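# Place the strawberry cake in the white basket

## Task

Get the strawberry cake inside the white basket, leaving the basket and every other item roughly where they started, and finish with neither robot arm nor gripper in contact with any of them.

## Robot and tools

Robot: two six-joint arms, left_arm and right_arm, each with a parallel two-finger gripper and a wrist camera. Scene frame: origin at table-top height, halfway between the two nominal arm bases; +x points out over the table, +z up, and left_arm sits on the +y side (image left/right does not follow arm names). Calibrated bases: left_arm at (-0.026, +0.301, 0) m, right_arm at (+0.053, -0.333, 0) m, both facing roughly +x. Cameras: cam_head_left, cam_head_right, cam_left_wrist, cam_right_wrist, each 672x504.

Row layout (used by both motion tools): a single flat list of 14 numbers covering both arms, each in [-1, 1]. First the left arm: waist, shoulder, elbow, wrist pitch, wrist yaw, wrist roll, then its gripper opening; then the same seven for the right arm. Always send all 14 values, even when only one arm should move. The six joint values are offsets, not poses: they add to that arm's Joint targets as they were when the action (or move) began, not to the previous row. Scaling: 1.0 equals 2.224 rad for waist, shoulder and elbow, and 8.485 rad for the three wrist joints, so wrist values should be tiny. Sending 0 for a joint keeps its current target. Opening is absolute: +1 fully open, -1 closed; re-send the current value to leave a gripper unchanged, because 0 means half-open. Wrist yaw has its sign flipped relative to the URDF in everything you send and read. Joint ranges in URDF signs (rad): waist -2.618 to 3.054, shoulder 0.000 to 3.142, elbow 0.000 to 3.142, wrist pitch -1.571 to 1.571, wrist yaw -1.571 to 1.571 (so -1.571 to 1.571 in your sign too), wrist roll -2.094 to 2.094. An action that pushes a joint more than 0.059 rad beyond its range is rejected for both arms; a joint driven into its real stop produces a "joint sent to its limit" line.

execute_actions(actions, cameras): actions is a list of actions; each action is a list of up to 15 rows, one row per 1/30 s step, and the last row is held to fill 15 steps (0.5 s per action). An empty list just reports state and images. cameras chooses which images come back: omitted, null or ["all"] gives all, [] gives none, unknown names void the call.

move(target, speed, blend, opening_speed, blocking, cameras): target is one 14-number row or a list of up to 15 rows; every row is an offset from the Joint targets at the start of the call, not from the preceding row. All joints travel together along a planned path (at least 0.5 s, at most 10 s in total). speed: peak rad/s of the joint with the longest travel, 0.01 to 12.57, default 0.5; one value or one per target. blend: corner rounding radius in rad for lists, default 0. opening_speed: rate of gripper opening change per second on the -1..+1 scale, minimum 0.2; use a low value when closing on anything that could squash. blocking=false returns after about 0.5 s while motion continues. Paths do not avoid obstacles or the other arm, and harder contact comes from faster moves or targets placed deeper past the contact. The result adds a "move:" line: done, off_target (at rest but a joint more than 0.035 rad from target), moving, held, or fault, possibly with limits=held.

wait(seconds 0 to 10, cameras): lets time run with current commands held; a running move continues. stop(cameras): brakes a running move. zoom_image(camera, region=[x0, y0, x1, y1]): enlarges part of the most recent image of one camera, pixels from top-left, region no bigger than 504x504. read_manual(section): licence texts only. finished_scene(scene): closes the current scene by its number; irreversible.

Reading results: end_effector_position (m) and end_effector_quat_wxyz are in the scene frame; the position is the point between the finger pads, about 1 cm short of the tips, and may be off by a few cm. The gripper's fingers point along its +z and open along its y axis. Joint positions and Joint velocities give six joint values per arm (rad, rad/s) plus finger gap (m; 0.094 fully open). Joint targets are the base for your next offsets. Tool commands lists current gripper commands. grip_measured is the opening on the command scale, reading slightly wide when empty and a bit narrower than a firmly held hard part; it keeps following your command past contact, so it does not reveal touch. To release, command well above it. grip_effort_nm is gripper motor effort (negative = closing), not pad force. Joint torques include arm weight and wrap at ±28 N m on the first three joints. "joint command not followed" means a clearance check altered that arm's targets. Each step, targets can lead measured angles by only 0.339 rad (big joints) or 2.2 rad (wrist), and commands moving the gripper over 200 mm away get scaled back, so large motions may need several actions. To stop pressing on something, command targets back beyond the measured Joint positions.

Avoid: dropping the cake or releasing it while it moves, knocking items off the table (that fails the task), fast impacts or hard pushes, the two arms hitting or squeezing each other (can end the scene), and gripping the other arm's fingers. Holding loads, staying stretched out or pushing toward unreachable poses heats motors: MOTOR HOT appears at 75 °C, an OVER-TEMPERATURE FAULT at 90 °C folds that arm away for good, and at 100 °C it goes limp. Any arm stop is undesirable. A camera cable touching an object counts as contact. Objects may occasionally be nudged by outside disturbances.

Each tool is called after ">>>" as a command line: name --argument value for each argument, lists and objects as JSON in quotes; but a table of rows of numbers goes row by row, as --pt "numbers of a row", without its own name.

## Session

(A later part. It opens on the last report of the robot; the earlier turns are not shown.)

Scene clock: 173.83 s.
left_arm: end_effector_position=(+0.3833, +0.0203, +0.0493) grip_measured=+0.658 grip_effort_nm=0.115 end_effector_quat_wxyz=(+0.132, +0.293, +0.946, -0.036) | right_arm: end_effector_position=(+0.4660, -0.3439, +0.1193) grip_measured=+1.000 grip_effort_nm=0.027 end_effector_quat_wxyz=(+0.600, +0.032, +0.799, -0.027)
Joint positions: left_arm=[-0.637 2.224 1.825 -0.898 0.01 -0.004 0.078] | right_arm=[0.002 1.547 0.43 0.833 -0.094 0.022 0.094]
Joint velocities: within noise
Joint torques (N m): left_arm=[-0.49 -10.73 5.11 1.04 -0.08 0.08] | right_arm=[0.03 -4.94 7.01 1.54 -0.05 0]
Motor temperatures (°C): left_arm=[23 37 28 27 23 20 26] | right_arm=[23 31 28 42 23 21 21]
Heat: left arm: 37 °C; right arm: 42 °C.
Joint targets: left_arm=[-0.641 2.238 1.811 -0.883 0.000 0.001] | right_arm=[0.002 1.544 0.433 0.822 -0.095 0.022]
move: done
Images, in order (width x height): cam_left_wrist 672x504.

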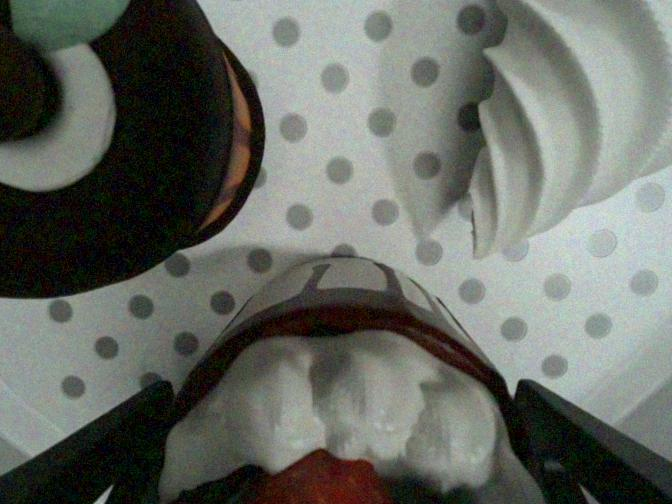

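>>> move --pt "0 0 0.166 -0.0427 0 0 0.74 0 0 0 0 0 0 1" --pt "0 -0.15 0.166 -0.0427 0 0 0.74 0 0 0 0 0 0 1" --speed 0.5 --opening_speed 0.5

Scene clock: 179.77 s.
left_arm: end_effector_position=(+0.3620, +0.0351, +0.2790) grip_measured=+0.738 grip_effort_nm=0.105 end_effector_quat_wxyz=(+0.280, +0.282, +0.914, -0.083) | right_arm: end_effector_position=(+0.4660, -0.3439, +0.1193) grip_measured=+1.000 grip_effort_nm=0.027 end_effector_quat_wxyz=(+0.600, +0.032, +0.799, -0.027)
Joint positions: left_arm=[-0.637 1.915 2.161 -1.225 0.01 -0.004 0.082] | right_arm=[0.002 1.547 0.43 0.833 -0.094 0.022 0.094]
Joint velocities: within noise
Joint torques (N m): left_arm=[-0.47 -9.89 7.47 1.25 -0.09 0.07] | right_arm=[0.03 -4.93 7.01 1.54 -0.04 -0.01]
Motor temperatures (°C): left_arm=[23 36 28 27 23 20 26] | right_arm=[23 30 28 42 23 21 21]
Heat: left arm: 36 °C; right arm: 42 °C.
Joint targets: left_arm=[-0.641 1.904 2.180 -1.245 0.000 0.001] | right_arm=[0.002 1.544 0.433 0.822 -0.095 0.022]
move: done

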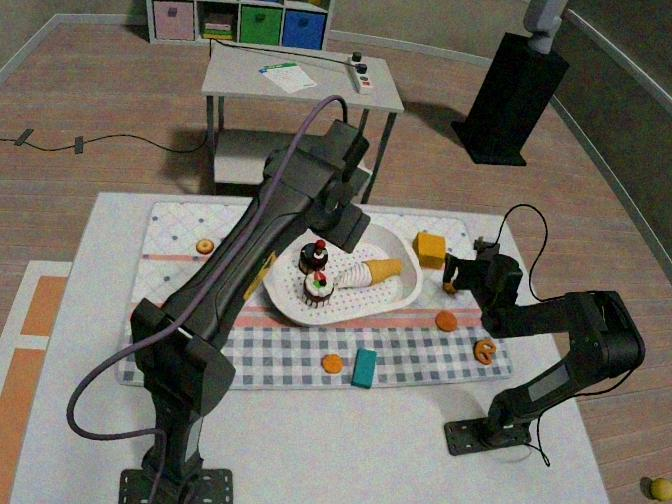

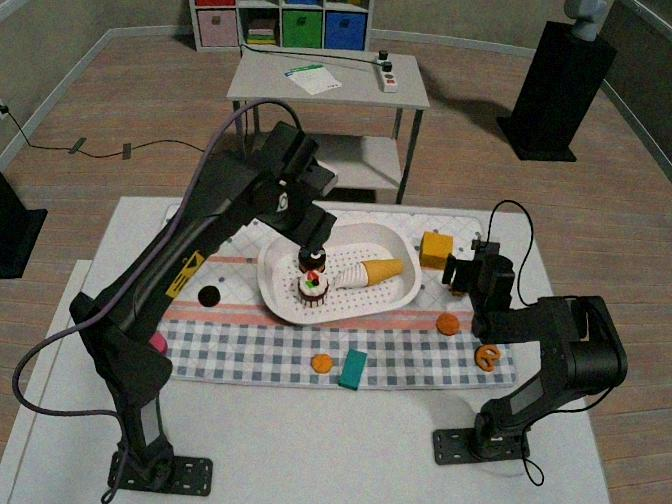

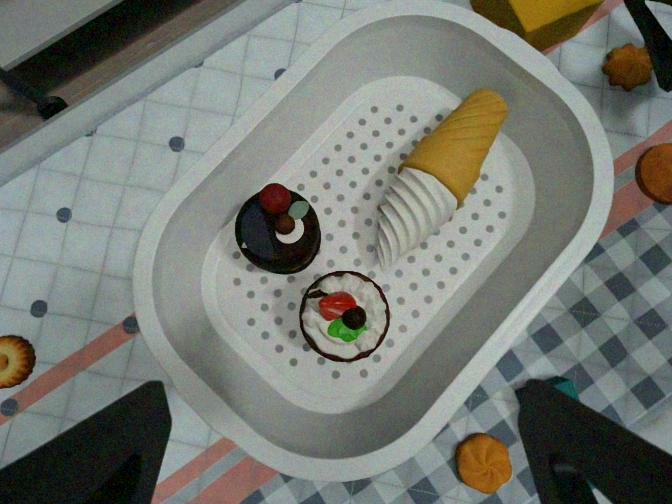

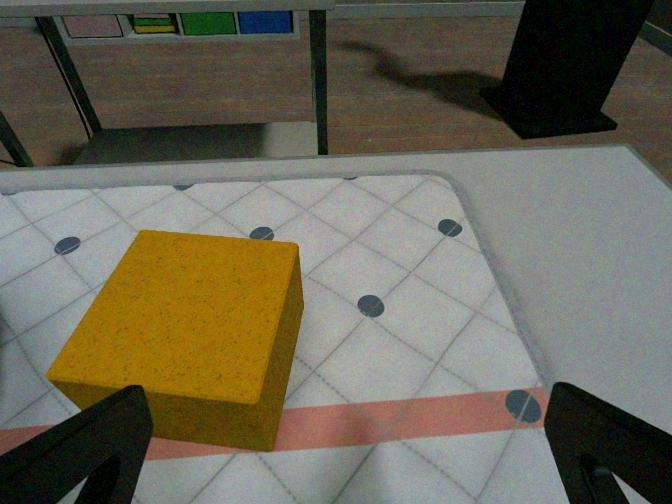

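>>> finished_scene --scene 1

The scene is finished: the task was done.


## Next scene

The same job, from a new start.

>>> execute_actions --actions '[]' --cameras '["cam_head_left","cam_left_wrist","cam_right_wrist"]'

Scene clock: 0.00 s.
left_arm: end_effector_position=(+0.3753, +0.2977, +0.1035) grip_measured=+1.000 grip_effort_nm=n/a end_effector_quat_wxyz=(+0.586, +0.042, +0.806, -0.072) | right_arm: end_effector_position=(+0.4622, -0.3357, +0.1305) grip_measured=+1.000 grip_effort_nm=n/a end_effector_quat_wxyz=(+0.634, +0.023, +0.773, -0.029)
Joint positions: left_arm=[0.077 1.568 0.393 0.855 -0.268 0.017 0.094] | right_arm=[0.031 1.561 0.381 0.982 -0.115 0.006 0.094]
Joint velocities: within noise
Joint torques (N m): no reading
Motor temperatures (°C): left_arm=[22 26 23 21 23 19 23] | right_arm=[23 24 24 29 23 21 20]
Heat: left arm: 26 °C; right arm: 29 °C.
Joint targets: left_arm=[0.077 1.563 0.398 0.849 -0.269 0.017] | right_arm=[0.031 1.558 0.384 0.971 -0.116 0.006]
Tool commands: left_gripper/opening=+1.0 right_gripper/opening=+1.0
Images, in order (width x height): cam_head_left 672x504, cam_left_wrist 672x504, cam_right_wrist 672x504.

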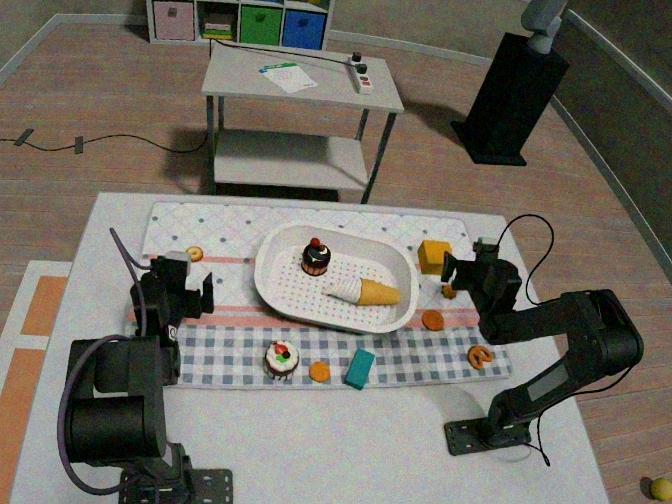

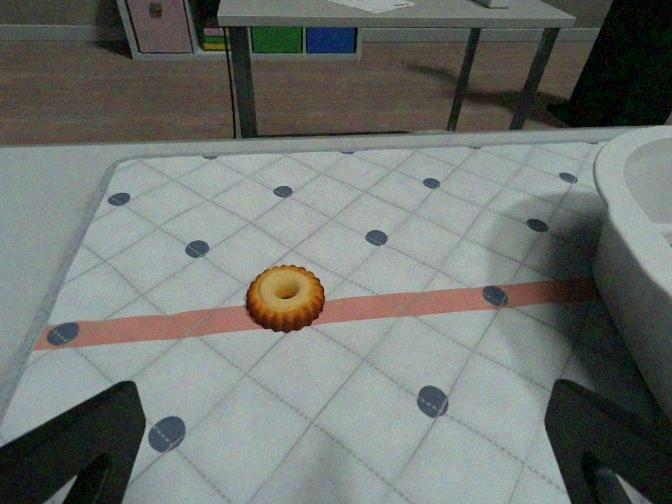

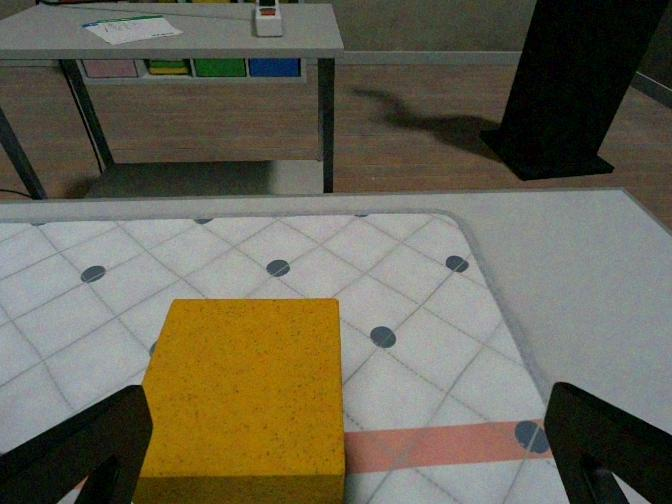

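>>> move --target '[-0.354,-0.038,0.363,-0.2214,0.0317,-0.002,1,0,0,0,0,0,0,1]' --speed 1.3 --cameras '["cam_left_wrist"]'

Scene clock: 7.57 s.
left_arm: end_effector_position=(+0.2168, +0.1044, +0.1214) grip_measured=+1.000 grip_effort_nm=0.002 end_effector_quat_wxyz=(+0.115, +0.333, +0.935, -0.045) | right_arm: end_effector_position=(+0.4622, -0.3357, +0.1305) grip_measured=+1.000 grip_effort_nm=0.032 end_effector_quat_wxyz=(+0.634, +0.023, +0.773, -0.029)
Joint positions: left_arm=[-0.707 1.496 1.178 -1.005 -0.01 0.007 0.094] | right_arm=[0.031 1.561 0.381 0.982 -0.115 0.006 0.094]
Joint velocities: within noise
Joint torques (N m): left_arm=[-0.32 -6.98 8.31 0.62 0.09 -0.05] | right_arm=[0.03 -4.81 6.67 1.6 -0.04 -0.01]
Motor temperatures (°C): left_arm=[22 26 24 23 23 19 23] | right_arm=[23 25 25 31 23 21 20]
Heat: left arm: 26 °C; right arm: 31 °C.
Joint targets: left_arm=[-0.711 1.479 1.206 -1.029 0.000 0.000] | right_arm=[0.031 1.558 0.384 0.971 -0.116 0.006]
move: done
Images, in order (width x height): cam_left_wrist 672x504.

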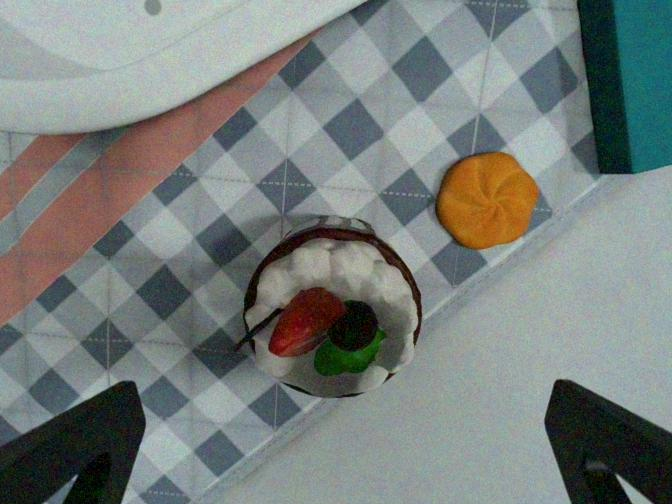

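>>> move --pt "0.0065 0.0454 -0.1322 0.0475 0 0 1 0 0 0 0 0 0 1" --pt "0.0065 0.0454 -0.1322 0.0475 0 0 0.25 0 0 0 0 0 0 1" --pt "0.0065 -0.004 0.0198 -0.006 0 0 0.25 0 0 0 0 0 0 1" --pt "0.08 0.2905 0.357 -0.0178 0 0 0.25 0 0 0 0 0 0 1" --speed '[0.6,0.6,0.8,0.9]' --blend '[0,0,0.12,0]' --opening_speed 0.7 --cameras '["cam_head_left","cam_left_wrist"]'

Scene clock: 24.07 s.
left_arm: end_effector_position=(+0.3879, +0.0737, +0.1265) grip_measured=+0.405 grip_effort_nm=-1.028 end_effector_quat_wxyz=(+0.126, +0.250, +0.960, -0.034) | right_arm: end_effector_position=(+0.4622, -0.3357, +0.1305) grip_measured=+1.000 grip_effort_nm=0.027 end_effector_quat_wxyz=(+0.634, +0.023, +0.773, -0.029)
Joint positions: left_arm=[-0.532 2.118 1.967 -1.159 -0.005 0.007 0.066] | right_arm=[0.031 1.561 0.381 0.982 -0.115 0.006 0.094]
Joint velocities: within noise
Joint torques (N m): left_arm=[-0.01 -10.67 8.75 0.66 0.04 -0.05] | right_arm=[0.03 -4.81 6.67 1.59 -0.05 -0.01]
Motor temperatures (°C): left_arm=[22 27 25 23 23 19 23] | right_arm=[23 25 26 32 23 21 20]
Heat: left arm: 27 °C; right arm: 32 °C.
Joint targets: left_arm=[-0.532 2.125 2.000 -1.180 -0.001 0.000] | right_arm=[0.031 1.558 0.384 0.971 -0.116 0.006]
move: done
Images, in order (width x height): cam_head_left 672x504, cam_left_wrist 672x504.

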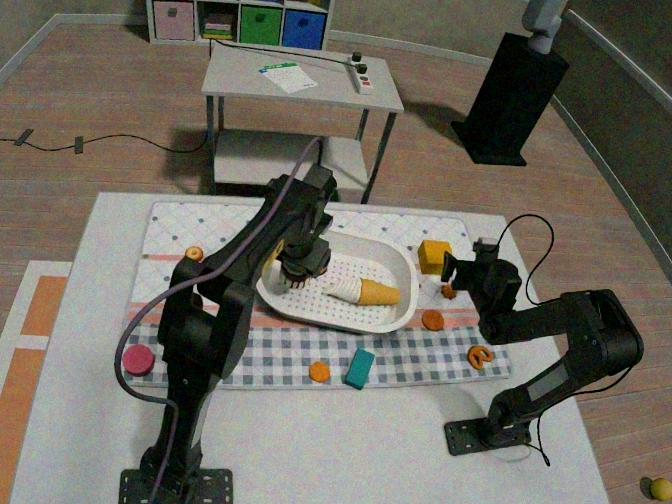

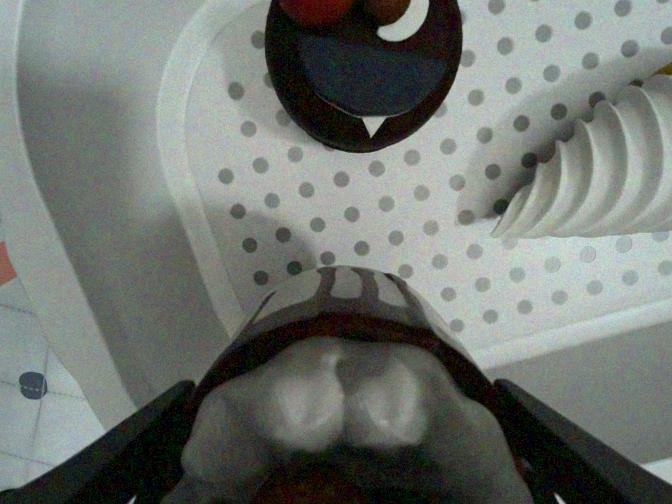

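>>> move --pt "-0.0076 0.033 -0.08 0.0275 0 0 0.25 0 0 0 0 0 0 1" --pt "-0.0076 0.0337 -0.1061 0.0368 0 0 0.25 0 0 0 0 0 0 1" --speed '[0.5,0.2]' --cameras '["cam_left_wrist"]'

Scene clock: 31.10 s.
left_arm: end_effector_position=(+0.3926, +0.0646, +0.0528) grip_measured=+0.405 grip_effort_nm=-1.018 end_effector_quat_wxyz=(+0.115, +0.256, +0.959, -0.032) | right_arm: end_effector_position=(+0.4622, -0.3357, +0.1305) grip_measured=+1.000 grip_effort_nm=0.027 end_effector_quat_wxyz=(+0.634, +0.023, +0.773, -0.029)
Joint positions: left_arm=[-0.544 2.19 1.793 -0.935 -0.005 0.007 0.066] | right_arm=[0.031 1.561 0.381 0.982 -0.115 0.006 0.094]
Joint velocities: within noise
Joint torques (N m): left_arm=[-0.47 -10.99 3.79 1.55 0.04 -0.05] | right_arm=[0.05 -4.82 6.68 1.6 -0.05 -0.01]
Motor temperatures (°C): left_arm=[22 28 26 23 23 19 24] | right_arm=[23 25 26 32 23 21 20]
Heat: left arm: 28 °C; right arm: 32 °C.
Joint targets: left_arm=[-0.549 2.200 1.764 -0.868 -0.001 0.000] | right_arm=[0.031 1.558 0.384 0.971 -0.116 0.006]
move: off_target (left_arm); left_arm: the wrist pitch is farthest, 0.067 rad from its target
Images, in order (width x height): cam_left_wrist 672x504.

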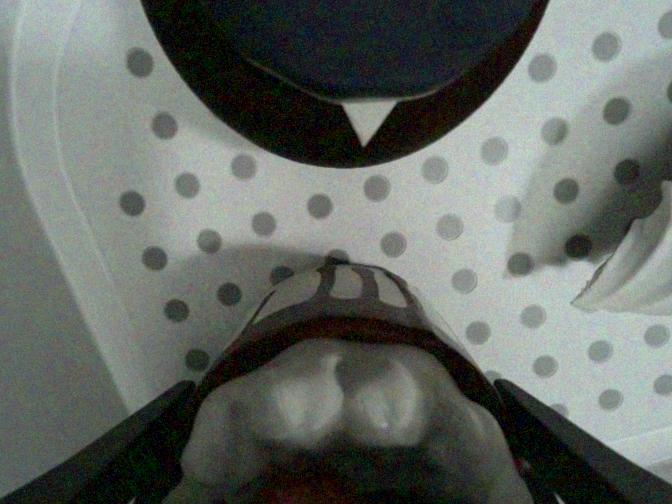

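>>> move --pt "0 0 0 -0.006 0 0 0.72 0 0 0 0 0 0 1" --pt "0 0 0.155 -0.0403 0 0 0.72 0 0 0 0 0 0 1" --pt "0 -0.12 0.155 -0.0403 0 0 0.72 0 0 0 0 0 0 1" --speed '[0.3,0.6,0.9]' --blend '[0,0.1,0]' --opening_speed 0.7 --cameras '["cam_left_wrist"]'

Scene clock: 38.23 s.
left_arm: end_effector_position=(+0.3871, +0.0677, +0.2611) grip_measured=+0.718 grip_effort_nm=0.115 end_effector_quat_wxyz=(+0.272, +0.248, +0.927, -0.073) | right_arm: end_effector_position=(+0.4622, -0.3357, +0.1305) grip_measured=+1.000 grip_effort_nm=0.027 end_effector_quat_wxyz=(+0.634, +0.023, +0.773, -0.029)
Joint positions: left_arm=[-0.544 1.921 2.105 -1.184 -0.005 0.007 0.081] | right_arm=[0.031 1.561 0.381 0.982 -0.115 0.006 0.094]
Joint velocities: within noise
Joint torques (N m): left_arm=[-0.49 -8.5 6.2 1.17 0.04 -0.05] | right_arm=[0.05 -4.81 6.67 1.6 -0.04 0]
Motor temperatures (°C): left_arm=[22 29 26 24 23 19 24] | right_arm=[23 25 26 33 23 21 20]
Heat: left arm: 29 °C; right arm: 33 °C.
Joint targets: left_arm=[-0.549 1.933 2.109 -1.210 -0.001 0.000] | right_arm=[0.031 1.558 0.384 0.971 -0.116 0.006]
move: done
Images, in order (width x height): cam_left_wrist 672x504.

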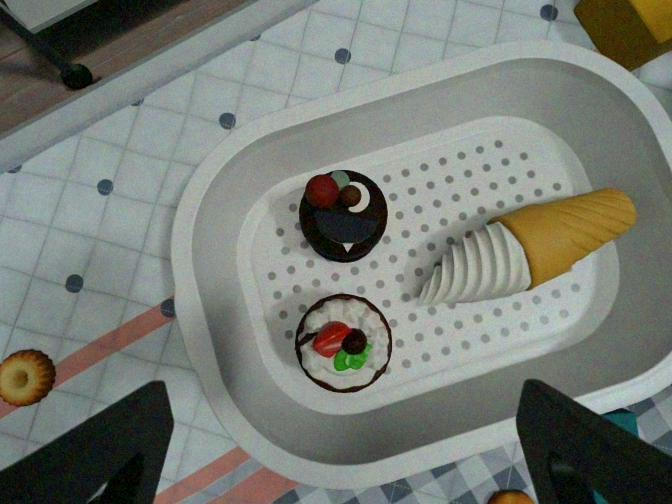

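>>> finished_scene --scene 2

The scene is finished: the task was done.


## Next scene

The same job, from a new start.

>>> execute_actions --actions '[]' --cameras '["cam_head_left"]'

Scene clock: 0.00 s.
left_arm: end_effector_position=(+0.3701, +0.3334, +0.1050) grip_measured=+1.000 grip_effort_nm=n/a end_effector_quat_wxyz=(+0.593, -0.053, +0.803, +0.032) | right_arm: end_effector_position=(+0.4655, -0.3440, +0.1221) grip_measured=+1.000 grip_effort_nm=n/a end_effector_quat_wxyz=(+0.618, +0.034, +0.785, -0.032)
Joint positions: left_arm=[0.018 1.543 0.359 0.885 0.068 -0.032 0.094] | right_arm=[0.01 1.573 0.405 0.93 -0.111 0.019 0.094]
Joint velocities: within noise
Joint torques (N m): no reading
Motor temperatures (°C): left_arm=[22 24 22 20 23 19 23] | right_arm=[23 22 23 26 23 21 20]
Heat: left arm: 24 °C; right arm: 26 °C.
Joint targets: left_arm=[0.018 1.538 0.364 0.880 0.068 -0.032] | right_arm=[0.010 1.570 0.408 0.918 -0.112 0.019]
Tool commands: left_gripper/opening=+1.0 right_gripper/opening=+1.0
Images, in order (width x height): cam_head_left 672x504.

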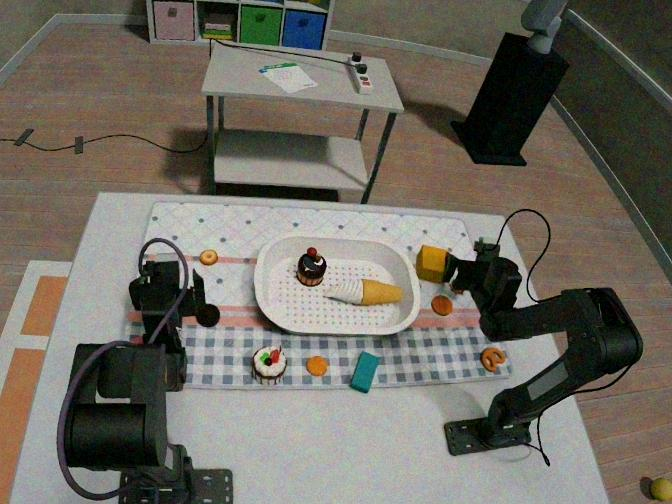

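>>> move --target '[-0.2963,-0.0634,0.3467,-0.2263,-0.008,0.0038,1,0,0,0,0,0,0,1]' --speed 1.4 --cameras '["cam_left_wrist"]'

Scene clock: 7.50 s.
left_arm: end_effector_position=(+0.2145, +0.1370, +0.1221) grip_measured=+1.000 grip_effort_nm=0.002 end_effector_quat_wxyz=(+0.120, +0.292, +0.948, -0.033) | right_arm: end_effector_position=(+0.4655, -0.3440, +0.1221) grip_measured=+1.000 grip_effort_nm=0.027 end_effector_quat_wxyz=(+0.618, +0.034, +0.785, -0.032)
Joint positions: left_arm=[-0.637 1.413 1.108 -1.017 0.008 -0.006 0.094] | right_arm=[0.01 1.573 0.405 0.93 -0.111 0.019 0.094]
Joint velocities: within noise
Joint torques (N m): left_arm=[-0.43 -6.15 8.21 0.6 -0.08 0.09] | right_arm=[0.03 -5 6.6 1.54 -0.05 -0.01]
Motor temperatures (°C): left_arm=[22 25 22 23 23 19 23] | right_arm=[23 22 23 28 23 21 20]
Heat: left arm: 25 °C; right arm: 28 °C.
Joint targets: left_arm=[-0.641 1.397 1.135 -1.040 0.000 0.000] | right_arm=[0.010 1.570 0.408 0.918 -0.112 0.019]
move: done
Images, in order (width x height): cam_left_wrist 672x504.

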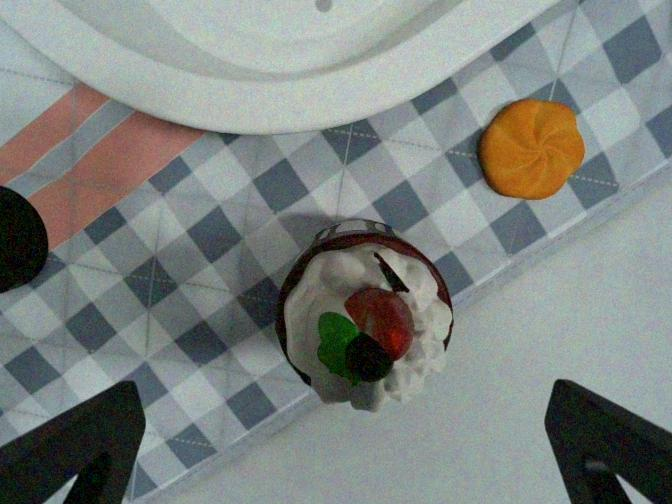

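>>> move --pt "-0.0103 0.0414 -0.1416 0.0486 0 0 1 0 0 0 0 0 0 1" --pt "-0.0103 0.0414 -0.1416 0.0486 0 0 0.25 0 0 0 0 0 0 1" --pt "-0.0103 -0.003 0.02 -0.006 0 0 0.25 0 0 0 0 0 0 1" --pt "0.0378 0.2752 0.3107 -0.0097 0 0 0.25 0 0 0 0 0 0 1" --speed '[0.6,0.6,0.8,0.9]' --blend '[0,0,0.12,0]' --opening_speed 0.7 --cameras '["cam_left_wrist"]'

Scene clock: 28.40 s.
left_arm: end_effector_position=(+0.3597, +0.0774, +0.1255) grip_measured=+0.405 grip_effort_nm=-1.023 end_effector_quat_wxyz=(+0.124, +0.255, +0.958, -0.033) | right_arm: end_effector_position=(+0.4655, -0.3440, +0.1221) grip_measured=+1.000 grip_effort_nm=0.027 end_effector_quat_wxyz=(+0.618, +0.034, +0.785, -0.032)
Joint positions: left_arm=[-0.558 2.004 1.793 -1.102 0.002 -0.006 0.066] | right_arm=[0.01 1.573 0.405 0.93 -0.111 0.019 0.094]
Joint velocities: within noise
Joint torques (N m): left_arm=[0.17 -10.04 8.65 0.66 -0.02 0.09] | right_arm=[0.02 -5 6.63 1.54 -0.05 -0.01]
Motor temperatures (°C): left_arm=[22 26 25 22 23 19 23] | right_arm=[23 23 24 31 23 21 20]
Heat: left arm: 26 °C; right arm: 31 °C.
Joint targets: left_arm=[-0.556 2.009 1.826 -1.123 0.000 0.000] | right_arm=[0.010 1.570 0.408 0.918 -0.112 0.019]
move: done
Images, in order (width x height): cam_left_wrist 672x504.

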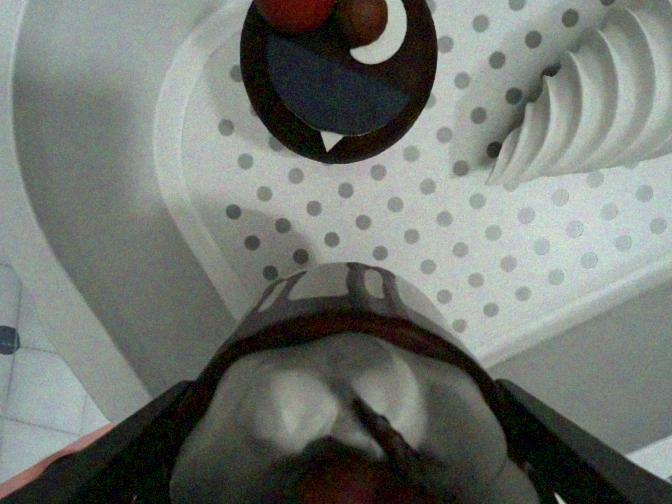

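>>> move --pt "-0.0076 0.0355 -0.08 0.0275 0 0 0.25 0 0 0 0 0 0 1" --pt "-0.0076 0.036 -0.1034 0.0363 0 0 0.25 0 0 0 0 0 0 1" --speed '[0.5,0.2]' --cameras '["cam_left_wrist"]'

Scene clock: 36.93 s.
left_arm: end_effector_position=(+0.3636, +0.0697, +0.0509) grip_measured=+0.405 grip_effort_nm=-1.023 end_effector_quat_wxyz=(+0.112, +0.261, +0.958, -0.030) | right_arm: end_effector_position=(+0.4655, -0.3440, +0.1221) grip_measured=+1.000 grip_effort_nm=0.022 end_effector_quat_wxyz=(+0.618, +0.034, +0.785, -0.032)
Joint positions: left_arm=[-0.569 2.086 1.623 -0.874 0.002 -0.006 0.066] | right_arm=[0.01 1.573 0.405 0.93 -0.111 0.019 0.094]
Joint velocities: within noise
Joint torques (N m): left_arm=[-0.46 -10.76 3.78 1.44 -0.01 0.09] | right_arm=[0.05 -5 6.61 1.54 -0.05 -0.01]
Motor temperatures (°C): left_arm=[22 28 26 22 23 19 23] | right_arm=[23 23 24 32 23 21 20]
Heat: left arm: 28 °C; right arm: 32 °C.
Joint targets: left_arm=[-0.573 2.089 1.596 -0.815 0.000 0.000] | right_arm=[0.010 1.570 0.408 0.918 -0.112 0.019]
move: off_target (left_arm); left_arm: the wrist pitch is farthest, 0.059 rad from its target
Images, in order (width x height): cam_left_wrist 672x504.

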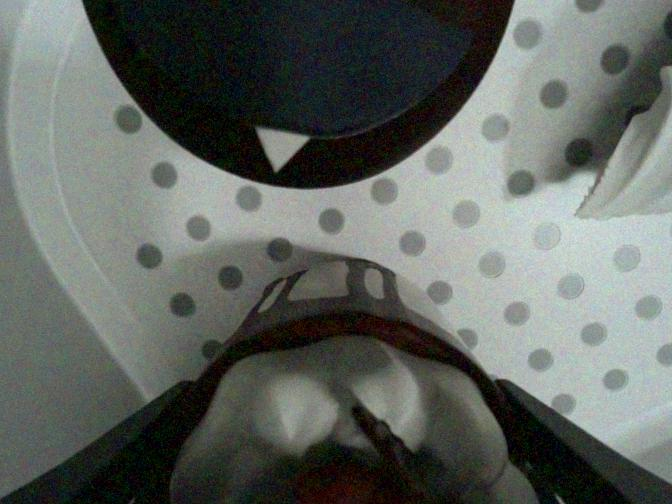

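>>> move --pt "0 0 0 -0.006 0 0 0.72 0 0 0 0 0 0 1" --pt "0 0 0.145 -0.0403 0 0 0.72 0 0 0 0 0 0 1" --pt "0 -0.1 0.145 -0.0403 0 0 0.72 0 0 0 0 0 0 1" --speed '[0.3,0.6,0.9]' --blend '[0,0.1,0]' --opening_speed 0.7 --cameras '["cam_left_wrist"]'

Scene clock: 43.00 s.
left_arm: end_effector_position=(+0.3638, +0.0695, +0.2247) grip_measured=+0.718 grip_effort_nm=0.115 end_effector_quat_wxyz=(+0.234, +0.255, +0.936, -0.064) | right_arm: end_effector_position=(+0.4655, -0.3440, +0.1221) grip_measured=+1.000 grip_effort_nm=0.027 end_effector_quat_wxyz=(+0.618, +0.034, +0.785, -0.032)
Joint positions: left_arm=[-0.569 1.86 1.91 -1.131 0.002 -0.006 0.081] | right_arm=[0.01 1.573 0.405 0.93 -0.111 0.019 0.094]
Joint velocities: within noise
Joint torques (N m): left_arm=[-0.46 -8.62 6.71 1.03 -0.02 0.09] | right_arm=[0.03 -5.01 6.61 1.54 -0.05 -0.01]
Motor temperatures (°C): left_arm=[22 29 25 22 23 19 23] | right_arm=[23 23 24 32 23 21 20]
Heat: left arm: 29 °C; right arm: 32 °C.
Joint targets: left_arm=[-0.573 1.867 1.918 -1.157 0.000 0.000] | right_arm=[0.010 1.570 0.408 0.918 -0.112 0.019]
move: done
Images, in order (width x height): cam_left_wrist 672x504.

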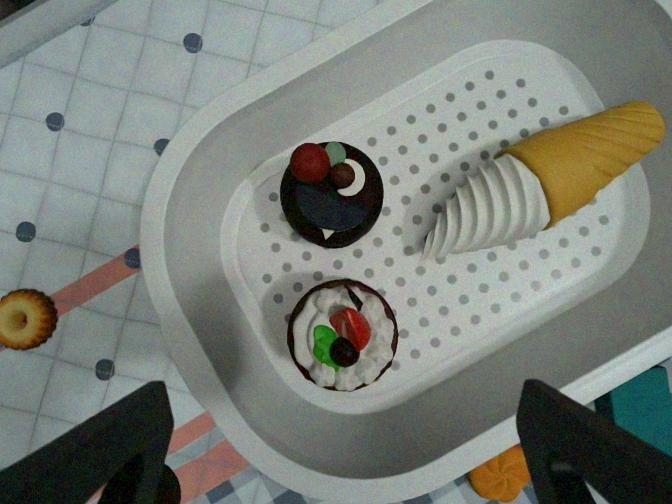

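>>> finished_scene --scene 3

The scene is finished: the task was done.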